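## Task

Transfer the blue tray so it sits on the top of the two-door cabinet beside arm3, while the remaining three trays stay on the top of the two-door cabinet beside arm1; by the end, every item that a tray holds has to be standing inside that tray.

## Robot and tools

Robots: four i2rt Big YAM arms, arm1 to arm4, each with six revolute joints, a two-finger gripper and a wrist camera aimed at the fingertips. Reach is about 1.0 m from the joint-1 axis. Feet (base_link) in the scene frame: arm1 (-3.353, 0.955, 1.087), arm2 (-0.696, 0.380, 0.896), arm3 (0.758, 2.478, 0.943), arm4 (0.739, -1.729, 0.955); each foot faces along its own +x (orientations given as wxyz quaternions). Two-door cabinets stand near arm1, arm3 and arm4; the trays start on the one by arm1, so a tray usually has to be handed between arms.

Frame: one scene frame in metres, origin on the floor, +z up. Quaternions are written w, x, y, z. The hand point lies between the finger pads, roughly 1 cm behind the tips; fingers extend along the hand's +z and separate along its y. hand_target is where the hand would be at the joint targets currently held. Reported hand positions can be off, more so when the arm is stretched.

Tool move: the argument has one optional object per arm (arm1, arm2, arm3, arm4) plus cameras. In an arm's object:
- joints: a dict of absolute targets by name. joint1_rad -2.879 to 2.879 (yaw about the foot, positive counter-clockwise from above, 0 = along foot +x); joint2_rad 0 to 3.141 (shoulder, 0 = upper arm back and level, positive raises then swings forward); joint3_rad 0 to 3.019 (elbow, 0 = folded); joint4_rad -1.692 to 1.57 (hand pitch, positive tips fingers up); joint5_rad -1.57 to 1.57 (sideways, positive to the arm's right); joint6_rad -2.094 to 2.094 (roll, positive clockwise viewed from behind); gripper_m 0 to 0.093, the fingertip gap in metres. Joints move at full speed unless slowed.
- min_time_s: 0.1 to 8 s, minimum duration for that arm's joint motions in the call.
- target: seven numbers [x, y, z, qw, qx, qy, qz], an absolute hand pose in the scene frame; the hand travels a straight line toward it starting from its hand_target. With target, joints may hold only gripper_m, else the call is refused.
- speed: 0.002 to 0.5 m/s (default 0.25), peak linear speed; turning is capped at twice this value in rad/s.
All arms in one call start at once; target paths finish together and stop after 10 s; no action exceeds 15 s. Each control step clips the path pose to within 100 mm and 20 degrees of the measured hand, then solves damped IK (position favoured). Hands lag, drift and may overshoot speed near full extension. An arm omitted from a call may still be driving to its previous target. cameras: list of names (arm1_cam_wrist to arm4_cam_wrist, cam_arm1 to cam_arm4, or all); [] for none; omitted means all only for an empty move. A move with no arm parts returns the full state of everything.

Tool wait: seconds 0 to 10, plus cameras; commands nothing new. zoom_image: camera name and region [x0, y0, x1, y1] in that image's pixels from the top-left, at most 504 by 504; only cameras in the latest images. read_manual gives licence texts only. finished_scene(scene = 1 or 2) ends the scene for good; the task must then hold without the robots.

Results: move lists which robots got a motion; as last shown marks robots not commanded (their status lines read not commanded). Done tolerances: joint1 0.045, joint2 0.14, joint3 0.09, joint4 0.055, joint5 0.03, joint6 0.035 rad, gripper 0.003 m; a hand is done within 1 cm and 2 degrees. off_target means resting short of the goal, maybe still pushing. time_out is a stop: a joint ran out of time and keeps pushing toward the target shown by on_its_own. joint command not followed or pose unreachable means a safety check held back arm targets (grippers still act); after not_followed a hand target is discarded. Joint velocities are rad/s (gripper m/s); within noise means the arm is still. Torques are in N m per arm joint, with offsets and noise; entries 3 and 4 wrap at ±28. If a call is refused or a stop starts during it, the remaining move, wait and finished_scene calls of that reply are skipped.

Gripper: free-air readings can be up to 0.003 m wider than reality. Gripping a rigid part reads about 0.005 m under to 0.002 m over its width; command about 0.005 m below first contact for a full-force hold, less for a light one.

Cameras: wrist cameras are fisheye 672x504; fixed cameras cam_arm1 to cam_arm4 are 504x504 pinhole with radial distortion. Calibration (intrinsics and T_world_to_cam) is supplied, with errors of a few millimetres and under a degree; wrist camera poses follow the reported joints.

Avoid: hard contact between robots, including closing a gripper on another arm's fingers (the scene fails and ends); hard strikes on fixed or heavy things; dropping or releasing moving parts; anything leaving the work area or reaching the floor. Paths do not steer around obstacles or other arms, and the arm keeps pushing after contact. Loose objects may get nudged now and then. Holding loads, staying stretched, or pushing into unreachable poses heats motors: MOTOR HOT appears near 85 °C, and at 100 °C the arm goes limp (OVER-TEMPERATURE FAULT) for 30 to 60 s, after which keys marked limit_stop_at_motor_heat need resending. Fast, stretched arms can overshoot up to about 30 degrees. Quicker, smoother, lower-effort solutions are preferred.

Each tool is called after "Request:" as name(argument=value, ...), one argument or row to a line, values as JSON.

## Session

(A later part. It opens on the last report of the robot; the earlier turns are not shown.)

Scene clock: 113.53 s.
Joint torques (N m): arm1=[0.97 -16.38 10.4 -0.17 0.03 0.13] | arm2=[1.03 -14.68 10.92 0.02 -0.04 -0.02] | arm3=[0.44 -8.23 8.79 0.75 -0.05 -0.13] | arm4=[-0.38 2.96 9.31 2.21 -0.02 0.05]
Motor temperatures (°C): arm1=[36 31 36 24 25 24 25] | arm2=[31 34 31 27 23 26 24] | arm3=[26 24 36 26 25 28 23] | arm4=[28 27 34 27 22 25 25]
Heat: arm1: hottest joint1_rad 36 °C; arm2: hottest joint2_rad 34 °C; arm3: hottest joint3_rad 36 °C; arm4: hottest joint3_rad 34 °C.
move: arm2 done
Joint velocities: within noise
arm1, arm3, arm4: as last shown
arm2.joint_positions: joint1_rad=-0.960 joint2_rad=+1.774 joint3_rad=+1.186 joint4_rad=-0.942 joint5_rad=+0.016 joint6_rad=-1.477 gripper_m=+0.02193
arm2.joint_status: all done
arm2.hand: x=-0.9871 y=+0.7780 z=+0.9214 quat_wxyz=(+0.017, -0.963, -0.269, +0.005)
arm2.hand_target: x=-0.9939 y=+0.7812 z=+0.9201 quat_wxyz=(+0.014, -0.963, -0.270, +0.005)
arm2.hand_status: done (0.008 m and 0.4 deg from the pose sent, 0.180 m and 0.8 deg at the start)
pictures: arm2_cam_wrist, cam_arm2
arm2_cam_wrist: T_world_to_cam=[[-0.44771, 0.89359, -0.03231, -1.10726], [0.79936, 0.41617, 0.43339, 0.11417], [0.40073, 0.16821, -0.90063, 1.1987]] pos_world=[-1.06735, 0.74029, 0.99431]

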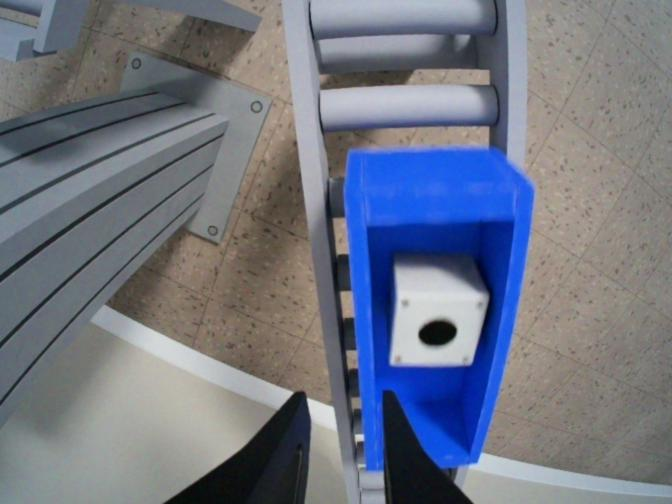

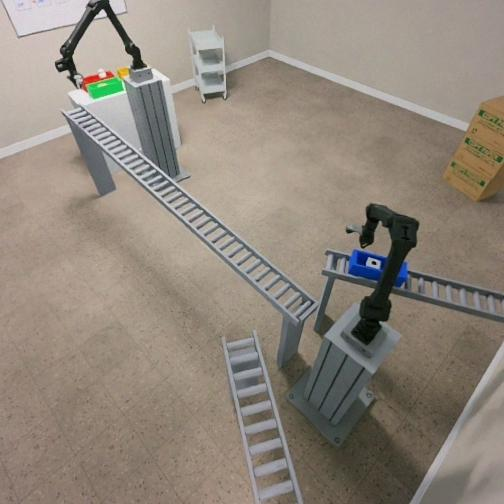

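Request:
wait(
  seconds=5.5,
  cameras=["cam_arm2", "arm3_cam_wrist", "cam_arm3"],
)

Scene clock: 119.20 s.
Joint torques (N m): arm1=[0.32 -16.85 10.43 -0.2 0.06 0.1] | arm2=[1.03 -14.62 10.88 0.02 -0.03 -0.02] | arm3=[0.03 -8.53 8.9 0.72 -0.04 -0.13] | arm4=[-0.21 2.96 9.31 2.19 -0.03 0.05]
Motor temperatures (°C): arm1=[36 31 37 24 25 24 25] | arm2=[31 34 31 27 23 26 24] | arm3=[26 24 36 26 25 28 23] | arm4=[28 27 34 27 22 25 25]
Heat: arm1: hottest joint3_rad 37 °C; arm2: hottest joint2_rad 34 °C; arm3: hottest joint3_rad 36 °C; arm4: hottest joint3_rad 34 °C.
Joint velocities: within noise
arm1.joint_positions: joint1_rad=+1.744 joint2_rad=+1.968 joint3_rad=+1.371 joint4_rad=-0.985 joint5_rad=+0.111 joint6_rad=-1.427 gripper_m=+0.02193
arm1.joint_status: not commanded
arm1.hand: x=-3.3248 y=+0.4114 z=+1.0852 quat_wxyz=(-0.050, +0.028, +0.998, -0.006)
arm1.hand_target: x=-3.3173 y=+0.4056 z=+1.0801 quat_wxyz=(-0.052, +0.028, +0.998, -0.001)
arm1.hand_status: not commanded
arm2.joint_positions: joint1_rad=-0.960 joint2_rad=+1.774 joint3_rad=+1.186 joint4_rad=-0.942 joint5_rad=+0.016 joint6_rad=-1.477 gripper_m=+0.02193
arm2.joint_status: all done
arm2.hand: x=-0.9871 y=+0.7780 z=+0.9214 quat_wxyz=(+0.017, -0.963, -0.269, +0.005)
arm2.hand_target: x=-0.9939 y=+0.7812 z=+0.9201 quat_wxyz=(+0.014, -0.963, -0.270, +0.005)
arm2.hand_status: done (0.008 m and 0.4 deg from the pose sent, 0.180 m and 0.8 deg at the start)
arm3.joint_positions: joint1_rad=-1.366 joint2_rad=+1.385 joint3_rad=+0.955 joint4_rad=-1.146 joint5_rad=-0.007 joint6_rad=-1.448 gripper_m=+0.09396
arm3.joint_status: not commanded
arm3.hand: x=+0.9813 y=+2.1890 z=+1.0490 quat_wxyz=(+0.001, +0.263, -0.965, -0.006)
arm3.hand_target: x=+0.9799 y=+2.1800 z=+1.0501 quat_wxyz=(+0.000, +0.259, -0.966, +0.000)
arm3.hand_status: not commanded
arm4.joint_positions: joint1_rad=+0.385 joint2_rad=+0.628 joint3_rad=+1.385 joint4_rad=-1.571 joint5_rad=-0.065 joint6_rad=-0.063 gripper_m=+0.09396
arm4.joint_status: not commanded
arm4.hand: x=+0.9336 y=-1.7515 z=+1.4482 quat_wxyz=(-0.377, -0.040, -0.925, +0.016)
arm4.hand_target: x=+0.9321 y=-1.7512 z=+1.4564 quat_wxyz=(-0.386, -0.040, -0.921, +0.018)
arm4.hand_status: not commanded
wait: 5.50 s; at rest by 0.10 s
pictures: arm3_cam_wrist, cam_arm2, cam_arm3
arm3_cam_wrist: T_world_to_cam=[[0.40806, -0.91118, -0.05692, 1.65594], [-0.80051, -0.38709, 0.45754, 1.19997], [-0.43894, -0.14114, -0.88736, 1.78007]] pos_world=[1.0662, 2.22459, 1.12479]

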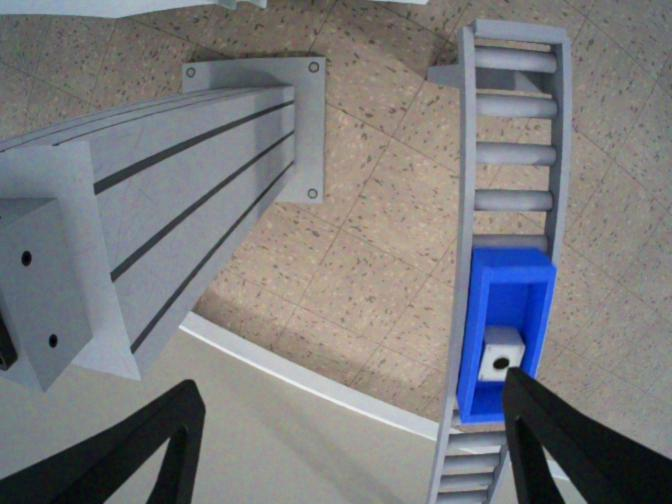

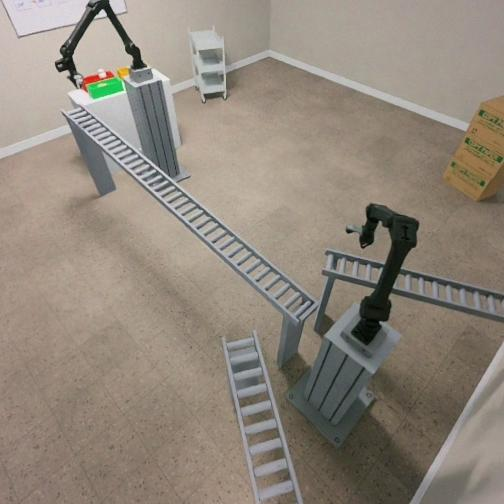

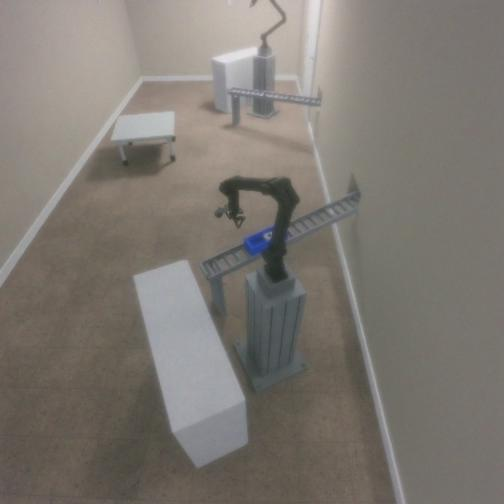

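Request:
wait(
  seconds=2,
  cameras=["arm3_cam_wrist", "cam_arm3"],
)

Request:
zoom_image(
  camera="arm3_cam_wrist",
  region=[400, 0, 640, 260],
)

Request:
zoom_image(
  camera="cam_arm3",
  region=[100, 150, 400, 450],
)

Scene clock: 121.50 s.
Joint torques (N m): arm1=[0.32 -16.26 10.47 -0.31 0.05 0.11] | arm2=[1.08 -14.8 10.89 0.01 -0.04 -0.02] | arm3=[0.32 -8.59 8.84 0.77 -0.03 -0.12] | arm4=[-0.32 3.02 9.28 2.21 -0.03 0.06]
Motor temperatures (°C): arm1=[36 31 37 24 25 24 25] | arm2=[31 34 31 27 23 26 24] | arm3=[26 24 36 26 25 28 23] | arm4=[28 27 34 27 22 25 25]
Heat: arm1: hottest joint3_rad 37 °C; arm2: hottest joint2_rad 34 °C; arm3: hottest joint3_rad 36 °C; arm4: hottest joint3_rad 34 °C.
Joint velocities: within noise
arm1.joint_positions: joint1_rad=+1.744 joint2_rad=+1.968 joint3_rad=+1.371 joint4_rad=-0.985 joint5_rad=+0.111 joint6_rad=-1.427 gripper_m=+0.02193
arm1.joint_status: not commanded
arm1.hand: x=-3.3248 y=+0.4114 z=+1.0852 quat_wxyz=(-0.050, +0.028, +0.998, -0.006)
arm1.hand_target: x=-3.3173 y=+0.4056 z=+1.0801 quat_wxyz=(-0.052, +0.028, +0.998, -0.001)
arm1.hand_status: not commanded
arm2.joint_positions: joint1_rad=-0.960 joint2_rad=+1.774 joint3_rad=+1.186 joint4_rad=-0.942 joint5_rad=+0.016 joint6_rad=-1.477 gripper_m=+0.02193
arm2.joint_status: all done
arm2.hand: x=-0.9871 y=+0.7780 z=+0.9214 quat_wxyz=(+0.017, -0.963, -0.269, +0.005)
arm2.hand_target: x=-0.9939 y=+0.7812 z=+0.9201 quat_wxyz=(+0.014, -0.963, -0.270, +0.005)
arm2.hand_status: done (0.008 m and 0.4 deg from the pose sent, 0.180 m and 0.8 deg at the start)
arm3.joint_positions: joint1_rad=-1.366 joint2_rad=+1.385 joint3_rad=+0.955 joint4_rad=-1.146 joint5_rad=-0.007 joint6_rad=-1.448 gripper_m=+0.09396
arm3.joint_status: not commanded
arm3.hand: x=+0.9813 y=+2.1890 z=+1.0490 quat_wxyz=(+0.001, +0.263, -0.965, -0.006)
arm3.hand_target: x=+0.9799 y=+2.1800 z=+1.0501 quat_wxyz=(+0.000, +0.259, -0.966, +0.000)
arm3.hand_status: not commanded
arm4.joint_positions: joint1_rad=+0.385 joint2_rad=+0.628 joint3_rad=+1.385 joint4_rad=-1.571 joint5_rad=-0.065 joint6_rad=-0.063 gripper_m=+0.09396
arm4.joint_status: not commanded
arm4.hand: x=+0.9336 y=-1.7515 z=+1.4482 quat_wxyz=(-0.377, -0.040, -0.925, +0.016)
arm4.hand_target: x=+0.9321 y=-1.7512 z=+1.4564 quat_wxyz=(-0.386, -0.040, -0.921, +0.018)
arm4.hand_status: not commanded
wait: 2.00 s; at rest from the start
arm3_cam_wrist: T_world_to_cam=[[0.40806, -0.91118, -0.05692, 1.65594], [-0.80051, -0.38709, 0.45754, 1.19997], [-0.43894, -0.14114, -0.88736, 1.78007]] pos_world=[1.0662, 2.22459, 1.12479]

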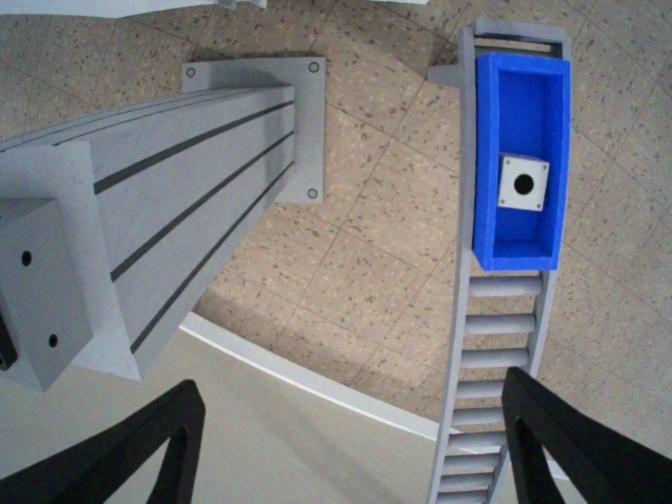

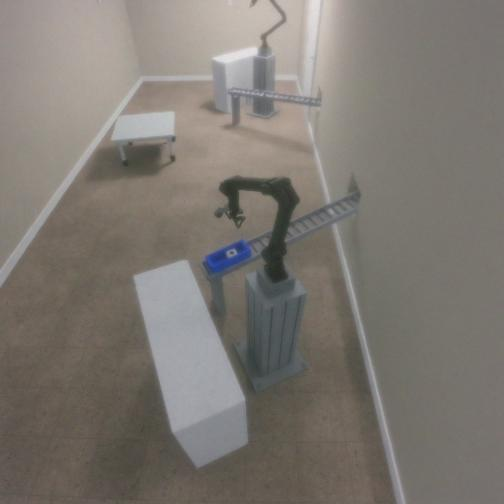

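Scaled by 1.938 from the camera's image (finer frame: 960x720).

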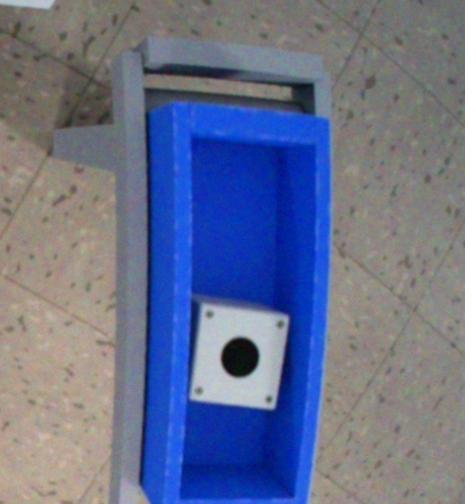

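Scaled by 1.680 from the camera's image (finer frame: 720x720).

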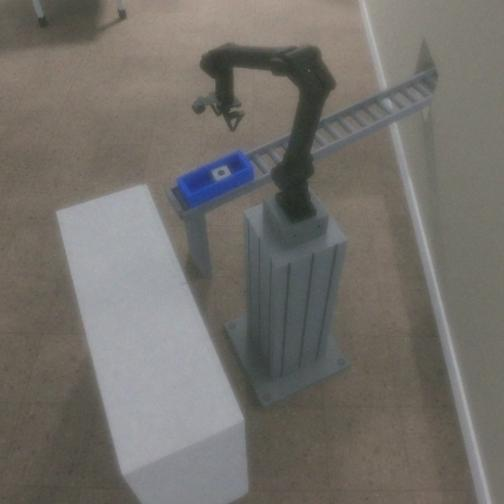

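Request:
move(
  arm3={"target": [1.018, 2.008, 0.79, 0, -0.2402, 0.9707, 0], "speed": 0.2, "joints": {"gripper_m": 0.06}},
  cameras=["arm3_cam_wrist", "cam_arm3"],
)

Request:
zoom_image(
  camera="arm3_cam_wrist",
  region=[200, 0, 600, 504],
)

Scene clock: 125.43 s.
Joint torques (N m): arm1=[0.32 -16.15 10.33 -0.29 0.04 0.09] | arm2=[1.03 -14.8 10.88 -0.01 -0.04 -0.03] | arm3=[-0.03 -15.56 7.94 0.59 -0.09 -0.11] | arm4=[-0.32 2.96 9.29 2.18 -0.02 0.06]
Motor temperatures (°C): arm1=[36 31 37 24 25 24 25] | arm2=[31 34 30 27 23 26 23] | arm3=[26 24 36 26 25 28 23] | arm4=[28 27 34 27 22 25 25]
Heat: arm1: hottest joint3_rad 37 °C; arm2: hottest joint2_rad 34 °C; arm3: hottest joint3_rad 36 °C; arm4: hottest joint3_rad 34 °C.
move: arm3 off_target
Joint velocities: within noise
arm1, arm2, arm4: as last shown
arm3.joint_positions: joint1_rad=-1.499 joint2_rad=+2.188 joint3_rad=+1.265 joint4_rad=-0.670 joint5_rad=-0.006 joint6_rad=-1.542 gripper_m=+0.06013
arm3.joint_status: all done
arm3.hand: x=+1.0170 y=+2.0257 z=+0.7882 quat_wxyz=(+0.003, +0.243, -0.970, -0.013)
arm3.hand_target: x=+1.0177 y=+2.0082 z=+0.7905 quat_wxyz=(+0.000, +0.240, -0.971, +0.000)
arm3.hand_status: off_target (0.018 m and 1.6 deg from the pose sent, 0.318 m and 2.8 deg at the start)
arm3_cam_wrist: T_world_to_cam=[[0.37074, -0.92601, -0.07105, 1.55703], [-0.81177, -0.36027, 0.45961, 1.24013], [-0.4512, -0.11272, -0.88528, 1.49458]] pos_world=[1.1038, 2.05709, 0.86377]

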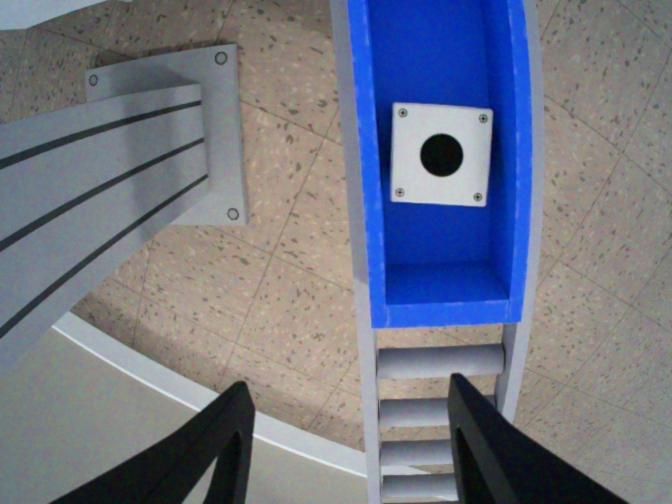

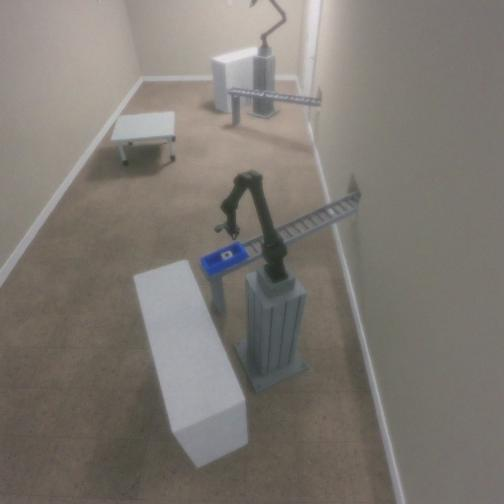

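Scaled by 1.000.

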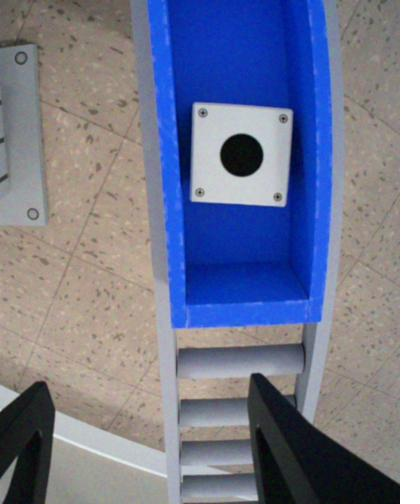

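Request:
move(
  arm3={"target": [1.091, 2.036, 0.70, 0, -0.2334, 0.9724, 0], "speed": 0.15, "joints": {"gripper_m": 0.05}},
  cameras=["arm3_cam_wrist"],
)

Scene clock: 128.57 s.
Joint torques (N m): arm1=[0.62 -16.38 10.29 -0.25 0.05 0.12] | arm2=[1.2 -14.86 10.89 0.01 -0.03 -0.01] | arm3=[2.73 -16.38 6.86 0.57 -0.08 0.07] | arm4=[-0.38 3.02 9.31 2.18 -0.03 0.05]
Motor temperatures (°C): arm1=[36 31 37 24 25 24 25] | arm2=[31 34 30 27 23 26 23] | arm3=[26 24 36 26 25 28 23] | arm4=[28 27 34 27 22 25 25]
Heat: arm1: hottest joint3_rad 37 °C; arm2: hottest joint2_rad 34 °C; arm3: hottest joint3_rad 36 °C; arm4: hottest joint3_rad 34 °C.
move: arm3 off_target
Joint velocities: within noise
arm1, arm2, arm4: as last shown
arm3.joint_positions: joint1_rad=-1.382 joint2_rad=+2.402 joint3_rad=+1.376 joint4_rad=-0.562 joint5_rad=-0.006 joint6_rad=-1.403 gripper_m=+0.05013
arm3.joint_status: all done
arm3.hand: x=+1.0790 y=+2.0437 z=+0.7012 quat_wxyz=(+0.004, +0.233, -0.972, -0.011)
arm3.hand_target: x=+1.0909 y=+2.0363 z=+0.7004 quat_wxyz=(+0.000, +0.234, -0.972, +0.000)
arm3.hand_status: off_target (0.014 m and 1.3 deg from the pose sent, 0.116 m and 2.0 deg at the start)
arm3_cam_wrist: T_world_to_cam=[[0.35053, -0.93417, -0.06668, 1.5799], [-0.8193, -0.34036, 0.46142, 1.30326], [-0.45374, -0.10711, -0.88467, 1.43834]] pos_world=[1.16659, 2.07354, 0.77646]

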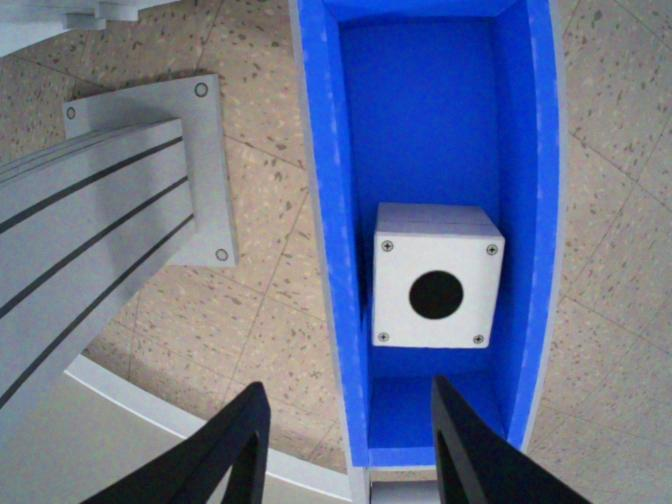

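Request:
move(
  arm3={"target": [1.105, 2.048, 0.69, 0, -0.2334, 0.9724, 0], "speed": 0.12, "joints": {"gripper_m": 0.04}},
)

Request:
move(
  arm3={"target": [1.105, 2.049, 0.65, 0, -0.2334, 0.9724, 0], "speed": 0.1},
  cameras=["arm3_cam_wrist"],
)

Scene clock: 130.73 s.
Joint torques (N m): arm1=[0.5 -16.73 10.45 -0.24 0.06 0.09] | arm2=[1.03 -14.8 10.89 0.02 -0.03 -0.02] | arm3=[2.49 -16.32 6.76 0.76 -0.07 0.05] | arm4=[-0.21 3.02 9.29 2.15 -0.03 0.05]
Motor temperatures (°C): arm1=[36 31 37 24 25 24 25] | arm2=[31 34 30 27 23 26 23] | arm3=[26 24 36 26 25 28 23] | arm4=[28 27 34 27 22 25 25]
Heat: arm1: hottest joint3_rad 37 °C; arm2: hottest joint2_rad 34 °C; arm3: hottest joint3_rad 36 °C; arm4: hottest joint3_rad 34 °C.
move: arm3 off_target
Joint velocities: within noise
arm1, arm2, arm4: as last shown
arm3.joint_positions: joint1_rad=-1.351 joint2_rad=+2.421 joint3_rad=+1.382 joint4_rad=-0.548 joint5_rad=-0.006 joint6_rad=-1.370 gripper_m=+0.04013
arm3.joint_status: all done
arm3.hand: x=+1.0923 y=+2.0545 z=+0.6922 quat_wxyz=(+0.004, +0.232, -0.973, -0.011)
arm3.hand_target: x=+1.1047 y=+2.0483 z=+0.6904 quat_wxyz=(+0.000, +0.233, -0.972, +0.000)
arm3.hand_status: off_target (0.014 m and 1.3 deg from the pose sent, 0.029 m and 1.3 deg at the start)
pictures: none

Scene clock: 132.03 s.
Joint torques (N m): arm1=[0.21 -16.44 10.28 -0.29 0.04 0.11] | arm2=[1.2 -14.62 10.91 -0.02 -0.04 -0.02] | arm3=[2.78 -17.08 6.04 0.57 -0.07 0.05] | arm4=[-0.26 3.02 9.33 2.18 -0.03 0.05]
Motor temperatures (°C): arm1=[35 31 37 24 25 24 25] | arm2=[31 34 30 27 23 26 23] | arm3=[26 24 36 26 25 28 23] | arm4=[28 27 34 27 22 25 25]
Heat: arm1: hottest joint3_rad 37 °C; arm2: hottest joint2_rad 34 °C; arm3: hottest joint3_rad 36 °C; arm4: hottest joint3_rad 34 °C.
move: arm3 off_target
Joint velocities: within noise
arm1, arm2, arm4: as last shown
arm3.joint_positions: joint1_rad=-1.351 joint2_rad=+2.516 joint3_rad=+1.425 joint4_rad=-0.498 joint5_rad=-0.006 joint6_rad=-1.368 gripper_m=+0.04013
arm3.joint_status: not commanded
arm3.hand: x=+1.0916 y=+2.0551 z=+0.6502 quat_wxyz=(+0.005, +0.231, -0.973, -0.011)
arm3.hand_target: x=+1.1047 y=+2.0493 z=+0.6502 quat_wxyz=(+0.000, +0.233, -0.972, +0.000)
arm3.hand_status: off_target (0.015 m and 1.4 deg from the pose sent, 0.044 m and 1.3 deg at the start)
arm3_cam_wrist: T_world_to_cam=[[0.3468, -0.93546, -0.06812, 1.59039], [-0.81988, -0.33763, 0.46238, 1.33532], [-0.45554, -0.10451, -0.88406, 1.39645]] pos_world=[1.17939, 2.08453, 0.72546]

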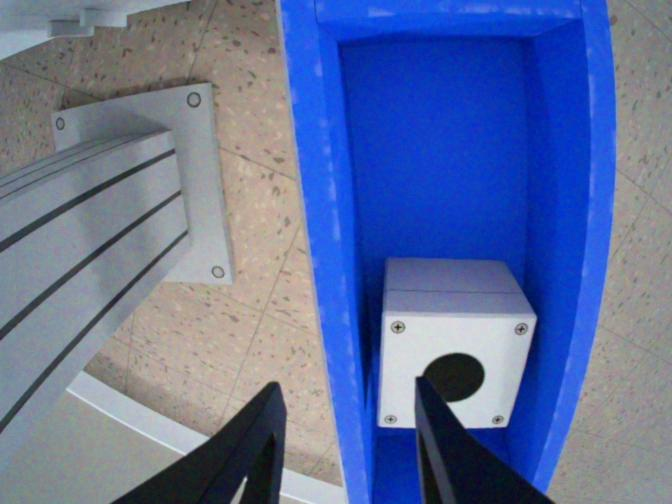

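Request:
move(
  arm3={"target": [1.113, 2.0525, 0.593, 0, -0.2334, 0.9724, 0], "speed": 0.1},
  cameras=["arm3_cam_wrist"],
)

Scene clock: 133.93 s.
Joint torques (N m): arm1=[1.03 -16.21 10.4 -0.2 0.04 0.11] | arm2=[0.91 -14.8 10.93 0.01 -0.04 -0.01] | arm3=[3.08 -17.55 5.49 0.76 -0.06 0.07] | arm4=[-0.26 2.9 9.32 2.15 -0.03 0.06]
Motor temperatures (°C): arm1=[35 31 37 24 25 24 25] | arm2=[31 34 30 27 23 26 23] | arm3=[26 25 36 26 25 28 23] | arm4=[28 27 34 27 22 25 25]
Heat: arm1: hottest joint3_rad 37 °C; arm2: hottest joint2_rad 34 °C; arm3: hottest joint3_rad 36 °C; arm4: hottest joint3_rad 34 °C.
move: arm3 off_target
Joint velocities: within noise
arm1, arm2, arm4: as last shown
arm3.joint_positions: joint1_rad=-1.337 joint2_rad=+2.651 joint3_rad=+1.515 joint4_rad=-0.450 joint5_rad=-0.006 joint6_rad=-1.353 gripper_m=+0.04013
arm3.joint_status: not commanded
arm3.hand: x=+1.0998 y=+2.0565 z=+0.5944 quat_wxyz=(+0.004, +0.230, -0.973, -0.010)
arm3.hand_target: x=+1.1130 y=+2.0527 z=+0.5934 quat_wxyz=(+0.000, +0.233, -0.972, +0.000)
arm3.hand_status: off_target (0.014 m and 1.3 deg from the pose sent, 0.061 m and 1.4 deg at the start)
arm3_cam_wrist: T_world_to_cam=[[0.3455, -0.9361, -0.06594, 1.58651], [-0.82092, -0.33554, 0.46206, 1.36532], [-0.45466, -0.10551, -0.88439, 1.35223]] pos_world=[1.18749, 2.08593, 0.66966]

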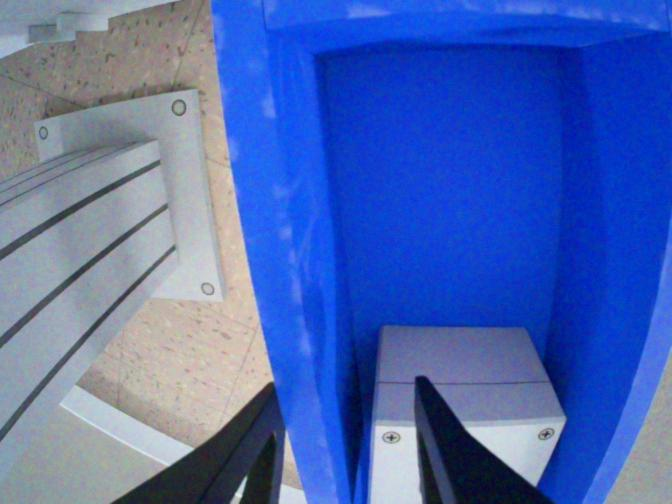

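Request:
move(
  arm3={"joints": {"gripper_m": 0.02}},
)

Request:
move(
  arm3={"joints": {"gripper_m": 0.002}},
  cameras=["arm3_cam_wrist"],
)

Request:
move(
  arm3={"target": [1.113, 2.0525, 0.635, 0, -0.2334, 0.9724, 0], "speed": 0.05},
  cameras=["arm3_cam_wrist"],
)

Scene clock: 134.90 s.
Joint torques (N m): arm1=[0.73 -16.73 10.45 -0.24 0.04 0.11] | arm2=[1.08 -14.74 10.88 0.03 -0.04 -0.01] | arm3=[2.9 -17.32 5.48 0.65 -0.05 0.04] | arm4=[-0.26 2.9 9.33 2.21 -0.03 0.05]
Motor temperatures (°C): arm1=[35 31 37 24 25 24 25] | arm2=[31 34 30 27 23 26 23] | arm3=[26 25 36 26 25 28 23] | arm4=[28 27 34 27 22 25 25]
Heat: arm1: hottest joint3_rad 37 °C; arm2: hottest joint2_rad 34 °C; arm3: hottest joint3_rad 36 °C; arm4: hottest joint3_rad 34 °C.
move: arm3 done
Joint velocities: within noise
arm1, arm2, arm4: as last shown
arm3.joint_positions: joint1_rad=-1.336 joint2_rad=+2.653 joint3_rad=+1.515 joint4_rad=-0.451 joint5_rad=-0.006 joint6_rad=-1.351 gripper_m=+0.02023
arm3.joint_status: all done
arm3.hand: x=+1.0995 y=+2.0575 z=+0.5936 quat_wxyz=(+0.005, +0.230, -0.973, -0.012)
arm3.hand_target: x=+1.1129 y=+2.0526 z=+0.5934 quat_wxyz=(+0.000, +0.233, -0.972, +0.000)
arm3.hand_status: not commanded
pictures: none

Scene clock: 135.40 s.
Joint torques (N m): arm1=[0.85 -16.09 10.48 -0.24 0.04 0.11] | arm2=[1.08 -14.86 10.88 0.02 -0.04 -0.02] | arm3=[2.73 -17.38 5.46 0.64 -0.09 -0.01] | arm4=[-0.26 3.08 9.29 2.19 -0.03 0.05]
Motor temperatures (°C): arm1=[35 31 37 24 25 24 25] | arm2=[31 34 30 27 23 26 23] | arm3=[26 25 36 26 25 28 23] | arm4=[28 27 34 27 22 25 25]
Heat: arm1: hottest joint3_rad 37 °C; arm2: hottest joint2_rad 34 °C; arm3: hottest joint3_rad 36 °C; arm4: hottest joint3_rad 34 °C.
move: arm3 off_target
Joint velocities: within noise
arm1, arm2, arm4: as last shown
arm3.joint_positions: joint1_rad=-1.336 joint2_rad=+2.653 joint3_rad=+1.515 joint4_rad=-0.451 joint5_rad=-0.006 joint6_rad=-1.347 gripper_m=+0.01165
arm3.joint_status: gripper_m off_target (ended at +0.01167, target +0.00200)
arm3.hand: x=+1.0997 y=+2.0576 z=+0.5936 quat_wxyz=(+0.005, +0.228, -0.974, -0.011)
arm3.hand_target: x=+1.1130 y=+2.0527 z=+0.5934 quat_wxyz=(+0.000, +0.233, -0.972, +0.000)
arm3.hand_status: not commanded
arm3_cam_wrist: T_world_to_cam=[[0.34114, -0.93754, -0.06808, 1.59649], [-0.82174, -0.33261, 0.46272, 1.36041], [-0.45646, -0.1019, -0.88389, 1.34581]] pos_world=[1.18759, 2.08641, 0.66876]

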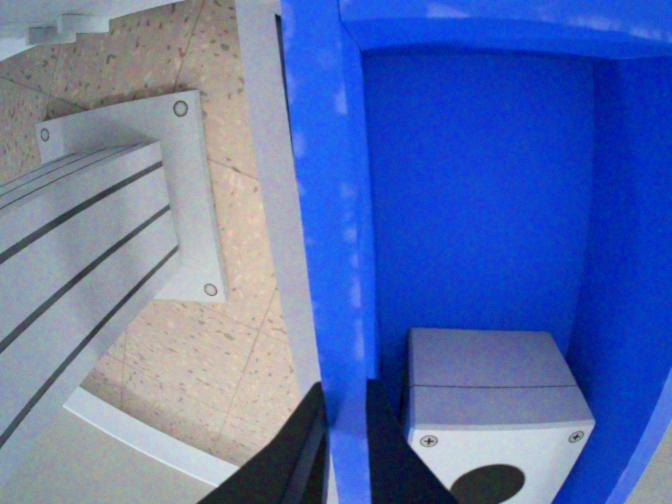

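Scene clock: 136.87 s.
Joint torques (N m): arm1=[0.91 -16.38 10.32 -0.16 0.03 0.08] | arm2=[1.08 -14.8 10.91 -0.01 -0.03 -0.02] | arm3=[3.08 -22.48 3.23 -0.32 -0.1 0.1] | arm4=[-0.26 3.08 9.32 2.18 -0.03 0.05]
Motor temperatures (°C): arm1=[35 31 37 24 25 24 25] | arm2=[31 34 30 27 23 26 23] | arm3=[26 25 36 26 25 28 23] | arm4=[28 27 34 27 22 25 25]
Heat: arm1: hottest joint3_rad 37 °C; arm2: hottest joint2_rad 34 °C; arm3: hottest joint3_rad 36 °C; arm4: hottest joint3_rad 34 °C.
move: arm3 off_target
Joint velocities: within noise
arm1.joint_positions: joint1_rad=+1.744 joint2_rad=+1.968 joint3_rad=+1.371 joint4_rad=-0.985 joint5_rad=+0.111 joint6_rad=-1.427 gripper_m=+0.02193
arm1.joint_status: not commanded
arm1.hand: x=-3.3248 y=+0.4114 z=+1.0852 quat_wxyz=(-0.050, +0.028, +0.998, -0.006)
arm1.hand_target: x=-3.3173 y=+0.4056 z=+1.0801 quat_wxyz=(-0.052, +0.028, +0.998, -0.001)
arm1.hand_status: not commanded
arm2.joint_positions: joint1_rad=-0.960 joint2_rad=+1.774 joint3_rad=+1.186 joint4_rad=-0.942 joint5_rad=+0.016 joint6_rad=-1.477 gripper_m=+0.02193
arm2.joint_status: not commanded
arm2.hand: x=-0.9871 y=+0.7780 z=+0.9214 quat_wxyz=(+0.017, -0.963, -0.269, +0.005)
arm2.hand_target: x=-0.9939 y=+0.7812 z=+0.9201 quat_wxyz=(+0.014, -0.963, -0.270, +0.005)
arm2.hand_status: not commanded
arm3.joint_positions: joint1_rad=-1.336 joint2_rad=+2.628 joint3_rad=+1.478 joint4_rad=-0.462 joint5_rad=-0.006 joint6_rad=-1.357 gripper_m=+0.01165
arm3.joint_status: not commanded
arm3.hand: x=+1.0915 y=+2.0677 z=+0.6010 quat_wxyz=(+0.010, +0.233, -0.972, -0.022)
arm3.hand_target: x=+1.1127 y=+2.0531 z=+0.6337 quat_wxyz=(+0.000, +0.234, -0.972, +0.000)
arm3.hand_status: off_target (0.043 m and 2.8 deg from the pose sent, 0.044 m and 1.6 deg at the start)
arm4.joint_positions: joint1_rad=+0.385 joint2_rad=+0.628 joint3_rad=+1.385 joint4_rad=-1.571 joint5_rad=-0.065 joint6_rad=-0.063 gripper_m=+0.09396
arm4.joint_status: not commanded
arm4.hand: x=+0.9336 y=-1.7515 z=+1.4482 quat_wxyz=(-0.377, -0.040, -0.925, +0.016)
arm4.hand_target: x=+0.9321 y=-1.7512 z=+1.4564 quat_wxyz=(-0.386, -0.040, -0.921, +0.018)
arm4.hand_status: not commanded
arm3_cam_wrist: T_world_to_cam=[[0.34913, -0.93273, -0.09014, 1.60386], [-0.81171, -0.34909, 0.46826, 1.37341], [-0.46822, -0.09032, -0.87898, 1.33559]] pos_world=[1.1802, 2.09603, 0.67542]

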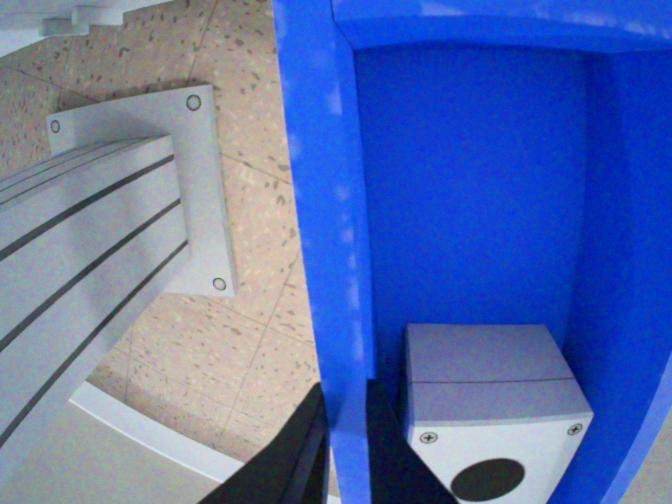

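Request:
move(
  arm3={"target": [1.113, 2.0525, 0.76, 0, -0.2334, 0.9724, 0], "speed": 0.1},
  cameras=["arm3_cam_wrist", "cam_arm3"],
)

Request:
zoom_image(
  camera="cam_arm3",
  region=[130, 160, 330, 360],
)

Scene clock: 139.27 s.
Joint torques (N m): arm1=[0.62 -16.38 10.41 -0.28 0.04 0.11] | arm2=[1.08 -14.74 10.93 -0.01 -0.03 -0.03] | arm3=[2.84 -21.83 5.29 -0.08 0.08 0.03] | arm4=[-0.21 3.08 9.31 2.18 -0.03 0.05]
Motor temperatures (°C): arm1=[35 31 37 24 25 24 25] | arm2=[31 34 30 27 23 26 23] | arm3=[26 25 36 26 25 28 23] | arm4=[28 27 34 27 22 25 25]
Heat: arm1: hottest joint3_rad 37 °C; arm2: hottest joint2_rad 34 °C; arm3: hottest joint3_rad 36 °C; arm4: hottest joint3_rad 34 °C.
move: arm3 off_target
Joint velocities: within noise
arm1, arm2, arm4: as last shown
arm3.joint_positions: joint1_rad=-1.334 joint2_rad=+2.353 joint3_rad=+1.356 joint4_rad=-0.635 joint5_rad=-0.009 joint6_rad=-1.352 gripper_m=+0.01165
arm3.joint_status: not commanded
arm3.hand: x=+1.0927 y=+2.0693 z=+0.7231 quat_wxyz=(+0.012, +0.231, -0.972, -0.031)
arm3.hand_target: x=+1.1124 y=+2.0532 z=+0.7591 quat_wxyz=(+0.000, +0.233, -0.972, +0.000)
arm3.hand_status: off_target (0.045 m and 3.9 deg from the pose sent, 0.161 m and 2.7 deg at the start)
arm3_cam_wrist: T_world_to_cam=[[0.34471, -0.93233, -0.10925, 1.63384], [-0.80863, -0.35403, 0.46987, 1.32348], [-0.47675, -0.07363, -0.87595, 1.41625]] pos_world=[1.1822, 2.09611, 0.79719]

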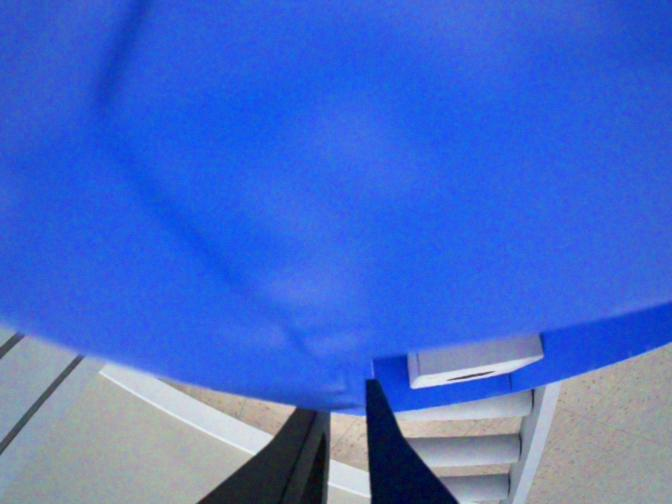

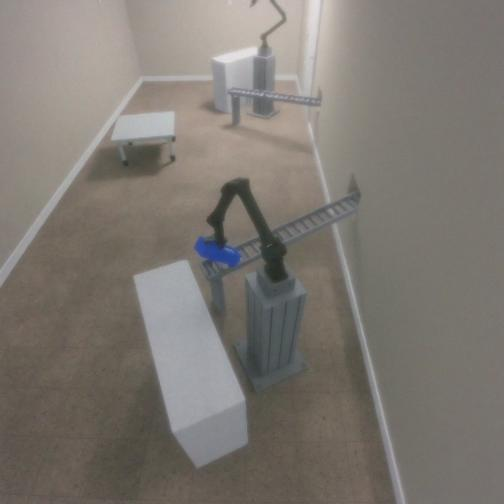

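Scaled by 2.520 from the camera's image (finer frame: 720x720).

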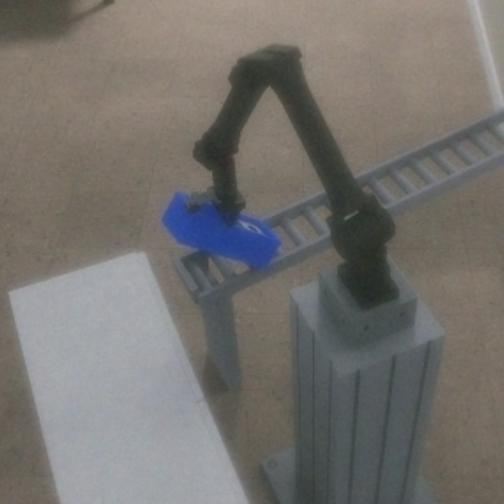

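Request:
move(
  arm3={"target": [1.113, 2.0525, 0.69, 0, -0.2334, 0.9724, 0], "speed": 0.05},
  cameras=["arm3_cam_wrist", "cam_arm3"],
)

Request:
zoom_image(
  camera="cam_arm3",
  region=[150, 190, 300, 340],
)

Scene clock: 141.73 s.
Joint torques (N m): arm1=[0.85 -16.26 10.45 -0.17 0.04 0.11] | arm2=[1.08 -14.74 10.89 -0.01 -0.03 -0.02] | arm3=[2.14 -18.55 6.12 0.08 -0.69 0] | arm4=[-0.26 3.02 9.28 2.17 -0.03 0.05]
Motor temperatures (°C): arm1=[35 31 37 24 25 24 25] | arm2=[31 34 30 27 23 26 23] | arm3=[26 25 36 26 25 28 23] | arm4=[28 27 34 27 22 25 25]
Heat: arm1: hottest joint3_rad 37 °C; arm2: hottest joint2_rad 34 °C; arm3: hottest joint3_rad 36 °C; arm4: hottest joint3_rad 34 °C.
move: arm3 off_target
Joint velocities: within noise
arm1, arm2, arm4: as last shown
arm3.joint_positions: joint1_rad=-1.329 joint2_rad=+2.448 joint3_rad=+1.391 joint4_rad=-0.536 joint5_rad=+0.009 joint6_rad=-1.347 gripper_m=+0.01165
arm3.joint_status: not commanded
arm3.hand: x=+1.0983 y=+2.0620 z=+0.6797 quat_wxyz=(+0.012, +0.232, -0.973, -0.010)
arm3.hand_target: x=+1.1128 y=+2.0528 z=+0.6902 quat_wxyz=(+0.000, +0.233, -0.972, +0.000)
arm3.hand_status: off_target (0.020 m and 1.8 deg from the pose sent, 0.042 m and 3.9 deg at the start)
arm3_cam_wrist: T_world_to_cam=[[0.34767, -0.93522, -0.06701, 1.59432], [-0.81268, -0.33622, 0.47592, 1.30942], [-0.46762, -0.111, -0.87693, 1.44808]] pos_world=[1.187, 2.09204, 0.75353]

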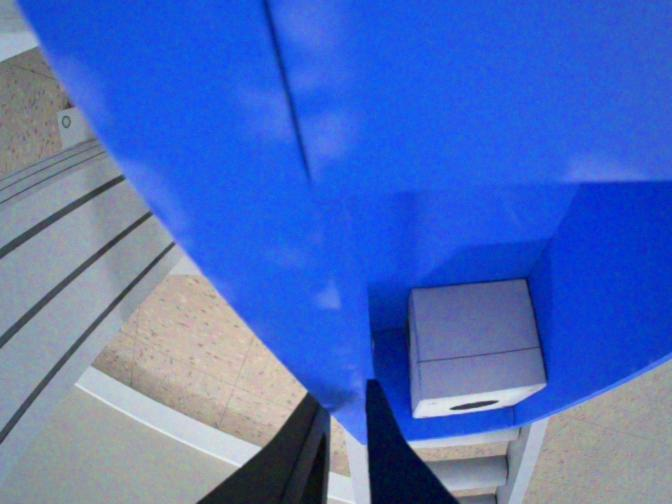

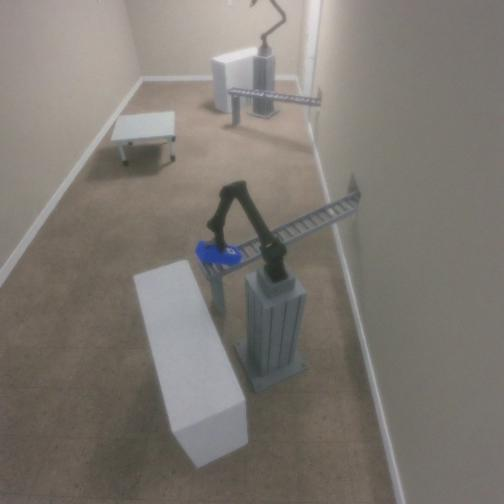

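Scaled by 3.360 from the camera's image (finer frame: 720x720).

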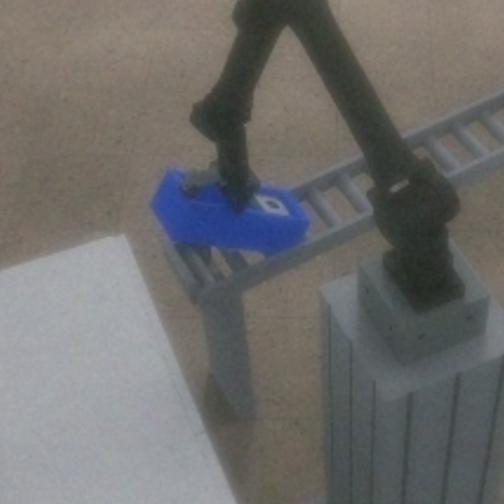

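Request:
move(
  arm3={"target": [1.113, 2.0525, 0.65, 0, -0.2334, 0.9724, 0], "speed": 0.05},
)

Request:
move(
  arm3={"target": [1.113, 2.0525, 0.61, 0, -0.2334, 0.9724, 0], "speed": 0.05},
  cameras=["arm3_cam_wrist", "cam_arm3"],
)

Request:
zoom_image(
  camera="cam_arm3",
  region=[150, 190, 300, 340],
)

Scene clock: 143.40 s.
Joint torques (N m): arm1=[0.67 -16.73 10.4 -0.32 0.06 0.11] | arm2=[1.08 -14.68 10.95 0.01 -0.04 -0.02] | arm3=[2.26 -16.15 7.23 1.02 -0.12 -0.06] | arm4=[-0.32 3.02 9.28 2.19 -0.03 0.05]
Motor temperatures (°C): arm1=[35 31 37 24 25 24 25] | arm2=[31 34 30 27 23 26 23] | arm3=[26 26 36 26 25 28 24] | arm4=[28 27 34 27 22 25 25]
Heat: arm1: hottest joint3_rad 37 °C; arm2: hottest joint2_rad 34 °C; arm3: hottest joint3_rad 36 °C; arm4: hottest joint3_rad 34 °C.
move: arm3 off_target
Joint velocities: within noise
arm1, arm2, arm4: as last shown
arm3.joint_positions: joint1_rad=-1.328 joint2_rad=+2.505 joint3_rad=+1.420 joint4_rad=-0.511 joint5_rad=-0.004 joint6_rad=-1.343 gripper_m=+0.01165
arm3.joint_status: not commanded
arm3.hand: x=+1.1000 y=+2.0635 z=+0.6553 quat_wxyz=(+0.007, +0.230, -0.973, -0.014)
arm3.hand_target: x=+1.1127 y=+2.0530 z=+0.6506 quat_wxyz=(+0.000, +0.233, -0.972, +0.000)
arm3.hand_status: off_target (0.018 m and 1.9 deg from the pose sent, 0.034 m and 1.8 deg at the start)
pictures: none

Scene clock: 144.77 s.
Joint torques (N m): arm1=[0.79 -16.09 10.32 -0.29 0.04 0.12] | arm2=[1.2 -14.62 10.86 -0.03 -0.04 -0.02] | arm3=[-1.44 -15.03 7.42 1.63 1.11 -0.05] | arm4=[-0.32 3.08 9.31 2.18 -0.03 0.05]
Motor temperatures (°C): arm1=[35 31 37 24 25 24 25] | arm2=[31 34 31 27 23 26 23] | arm3=[26 26 36 26 26 28 24] | arm4=[28 27 34 27 22 25 25]
Heat: arm1: hottest joint3_rad 37 °C; arm2: hottest joint2_rad 34 °C; arm3: hottest joint3_rad 36 °C; arm4: hottest joint3_rad 34 °C.
move: arm3 off_target
Joint velocities: within noise
arm1, arm2, arm4: as last shown
arm3.joint_positions: joint1_rad=-1.290 joint2_rad=+2.579 joint3_rad=+1.462 joint4_rad=-0.488 joint5_rad=-0.032 joint6_rad=-1.342 gripper_m=+0.01165
arm3.joint_status: not commanded
arm3.hand: x=+1.1181 y=+2.0814 z=+0.6236 quat_wxyz=(-0.003, +0.248, -0.969, -0.025)
arm3.hand_target: x=+1.1120 y=+2.0537 z=+0.6118 quat_wxyz=(+0.000, +0.233, -0.972, +0.000)
arm3.hand_status: off_target (0.032 m and 3.3 deg from the pose sent, 0.048 m and 1.8 deg at the start)
arm3_cam_wrist: T_world_to_cam=[[0.37939, -0.92066, -0.09188, 1.55162], [-0.81197, -0.37891, 0.44399, 1.46674], [-0.44358, -0.09384, -0.89131, 1.3567]] pos_world=[1.20409, 2.11159, 0.70058]

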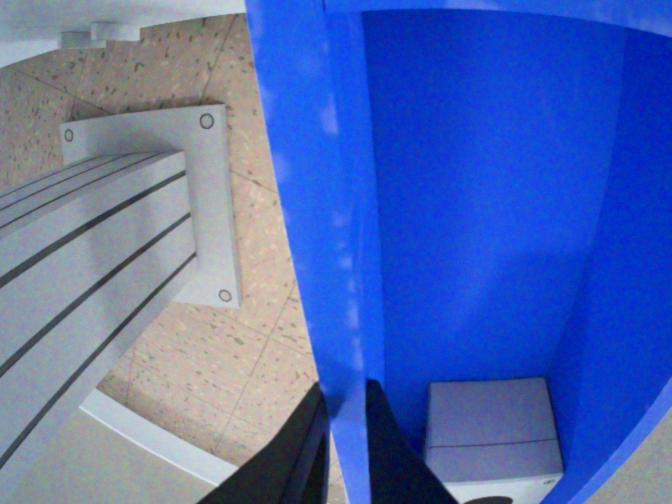

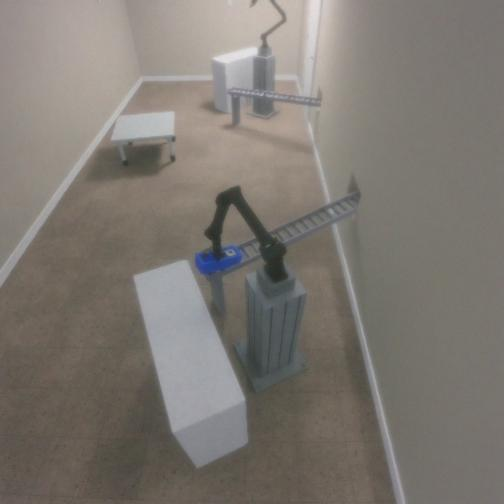

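Scaled by 3.360 from the camera's image (finer frame: 720x720).

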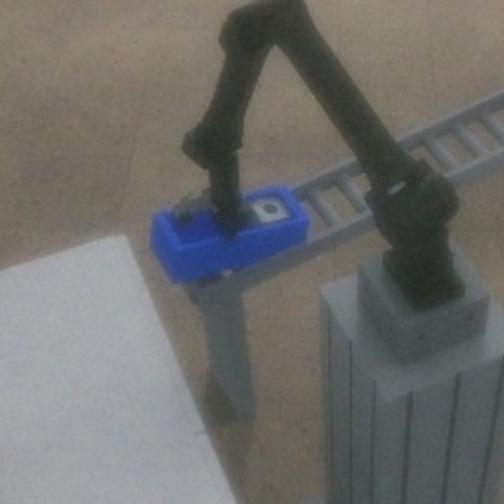

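Request:
move(
  arm3={"target": [1.112, 2.052, 0.66, 0, -0.2334, 0.9724, 0], "speed": 0.06},
)

Request:
move(
  arm3={"target": [1.092, 2.040, 0.655, 0, -0.2334, 0.9724, 0], "speed": 0.06},
  cameras=["arm3_cam_wrist", "cam_arm3"],
)

Request:
zoom_image(
  camera="cam_arm3",
  region=[150, 190, 300, 340],
)

Scene clock: 147.03 s.
Joint torques (N m): arm1=[0.67 -16.5 10.4 -0.31 0.02 0.12] | arm2=[1.14 -14.74 10.88 0.02 -0.03 -0.02] | arm3=[-0.97 -20.66 3.7 -0.14 0.41 0] | arm4=[-0.32 2.96 9.29 2.18 -0.03 0.05]
Motor temperatures (°C): arm1=[35 31 37 24 25 24 25] | arm2=[31 35 31 27 23 26 23] | arm3=[26 26 36 26 26 28 24] | arm4=[28 27 34 27 22 25 25]
Heat: arm1: hottest joint3_rad 37 °C; arm2: hottest joint2_rad 35 °C; arm3: hottest joint3_rad 36 °C; arm4: hottest joint3_rad 34 °C.
move: arm3 off_target
Joint velocities: within noise
arm1, arm2, arm4: as last shown
arm3.joint_positions: joint1_rad=-1.297 joint2_rad=+2.554 joint3_rad=+1.445 joint4_rad=-0.493 joint5_rad=-0.016 joint6_rad=-1.348 gripper_m=+0.01165
arm3.joint_status: not commanded
arm3.hand: x=+1.1129 y=+2.0773 z=+0.6340 quat_wxyz=(+0.003, +0.247, -0.969, -0.020)
arm3.hand_target: x=+1.1117 y=+2.0524 z=+0.6592 quat_wxyz=(+0.000, +0.233, -0.972, +0.000)
arm3.hand_status: off_target (0.036 m and 2.8 deg from the pose sent, 0.047 m and 3.3 deg at the start)
pictures: none

Scene clock: 148.03 s.
Joint torques (N m): arm1=[0.73 -16.15 10.41 -0.24 0.05 0.13] | arm2=[1.2 -14.74 10.86 -0.02 -0.04 -0.02] | arm3=[-3.14 -19.78 3.95 0.39 0.91 -0.16] | arm4=[-0.38 2.9 9.33 2.18 -0.03 0.06]
Motor temperatures (°C): arm1=[35 31 37 24 25 24 25] | arm2=[31 35 31 27 23 26 23] | arm3=[26 26 36 26 26 28 24] | arm4=[28 27 34 27 22 25 25]
Heat: arm1: hottest joint3_rad 37 °C; arm2: hottest joint2_rad 35 °C; arm3: hottest joint3_rad 36 °C; arm4: hottest joint3_rad 34 °C.
move: arm3 off_target
Joint velocities: within noise
arm1, arm2, arm4: as last shown
arm3.joint_positions: joint1_rad=-1.313 joint2_rad=+2.543 joint3_rad=+1.434 joint4_rad=-0.493 joint5_rad=-0.027 joint6_rad=-1.377 gripper_m=+0.01165
arm3.joint_status: not commanded
arm3.hand: x=+1.1073 y=+2.0739 z=+0.6381 quat_wxyz=(-0.002, +0.253, -0.967, -0.022)
arm3.hand_target: x=+1.0916 y=+2.0410 z=+0.6547 quat_wxyz=(+0.001, +0.233, -0.972, +0.000)
arm3.hand_status: off_target (0.041 m and 3.4 deg from the pose sent, 0.048 m and 2.8 deg at the start)
arm3_cam_wrist: T_world_to_cam=[[0.38998, -0.91675, -0.08649, 1.52688], [-0.8076, -0.38563, 0.44618, 1.45638], [-0.44239, -0.10415, -0.89076, 1.3838]] pos_world=[1.1929, 2.10552, 0.71488]

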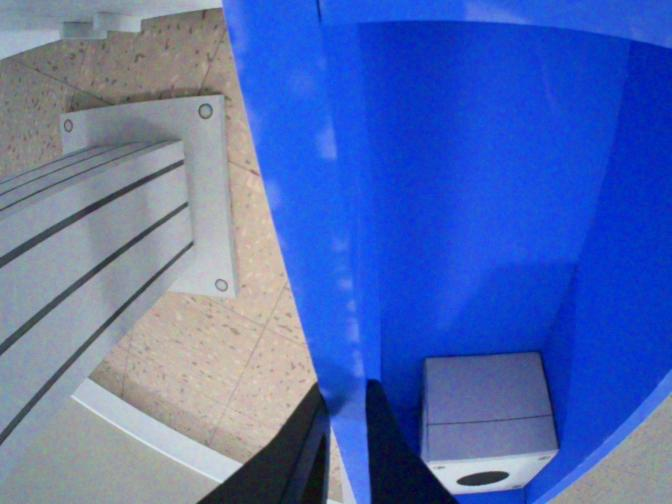

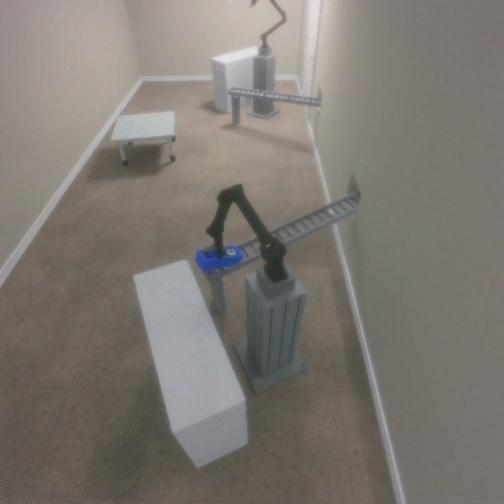

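Scaled by 3.360 from the camera's image (finer frame: 720x720).

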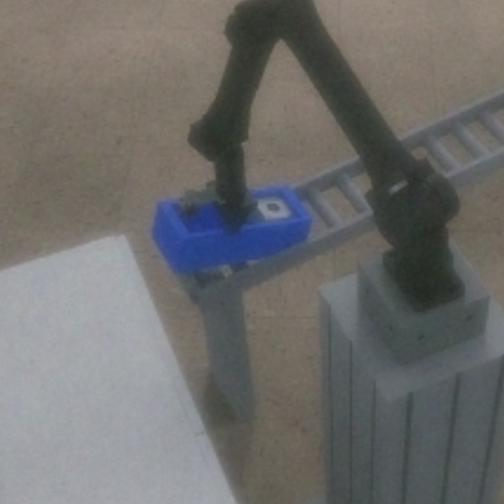

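Request:
move(
  arm3={"target": [1.075, 2.027, 0.675, 0, -0.2334, 0.9724, 0], "speed": 0.06},
  cameras=["arm3_cam_wrist", "cam_arm3"],
)

Request:
zoom_image(
  camera="cam_arm3",
  region=[150, 190, 300, 340],
)

Scene clock: 149.73 s.
Joint torques (N m): arm1=[0.85 -16.21 10.35 -0.21 0.03 0.11] | arm2=[1.2 -14.8 10.91 -0.03 -0.05 -0.01] | arm3=[-3.02 -19.84 4.34 0.31 0.9 -0.05] | arm4=[-0.32 2.9 9.33 2.18 -0.03 0.05]
Motor temperatures (°C): arm1=[35 31 37 24 25 24 25] | arm2=[31 35 31 27 23 26 23] | arm3=[26 26 36 26 26 28 24] | arm4=[28 27 35 27 22 25 25]
Heat: arm1: hottest joint3_rad 37 °C; arm2: hottest joint2_rad 35 °C; arm3: hottest joint3_rad 36 °C; arm4: hottest joint3_rad 35 °C.
move: arm3 off_target
Joint velocities: within noise
arm1, arm2, arm4: as last shown
arm3.joint_positions: joint1_rad=-1.355 joint2_rad=+2.499 joint3_rad=+1.411 joint4_rad=-0.516 joint5_rad=-0.027 joint6_rad=-1.425 gripper_m=+0.01165
arm3.joint_status: not commanded
arm3.hand: x=+1.0894 y=+2.0605 z=+0.6568 quat_wxyz=(-0.003, +0.256, -0.966, -0.023)
arm3.hand_target: x=+1.0745 y=+2.0279 z=+0.6747 quat_wxyz=(+0.001, +0.233, -0.972, +0.000)
arm3.hand_status: off_target (0.041 m and 3.8 deg from the pose sent, 0.068 m and 3.4 deg at the start)
arm3_cam_wrist: T_world_to_cam=[[0.39556, -0.91412, -0.089, 1.51331], [-0.80517, -0.39177, 0.44521, 1.43907], [-0.44184, -0.10445, -0.89099, 1.39124]] pos_world=[1.1748, 2.09244, 0.73358]

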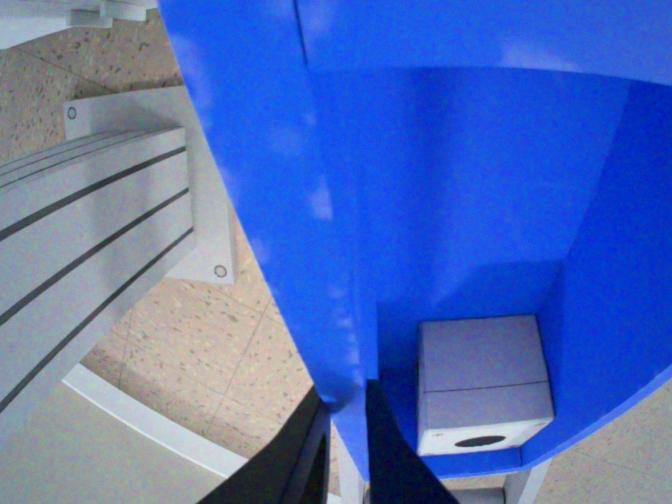

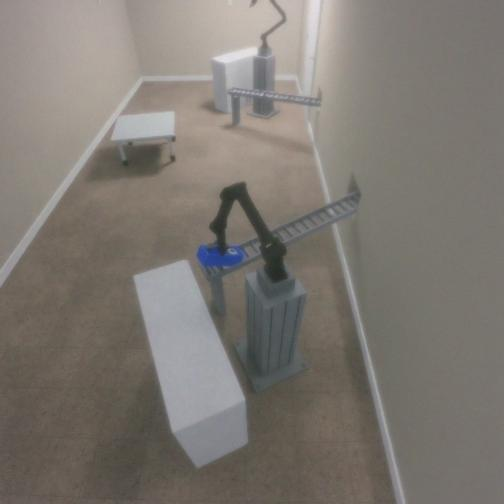

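Scaled by 3.360 from the camera's image (finer frame: 720x720).

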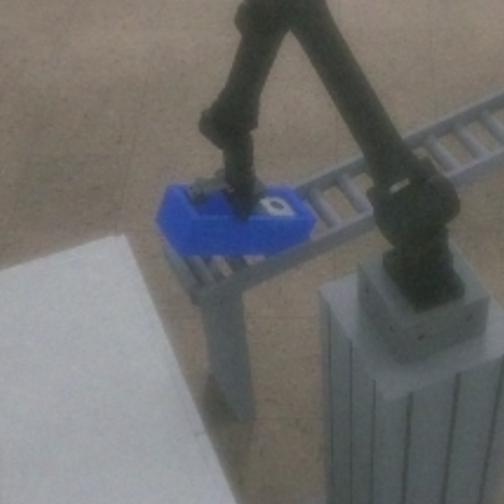

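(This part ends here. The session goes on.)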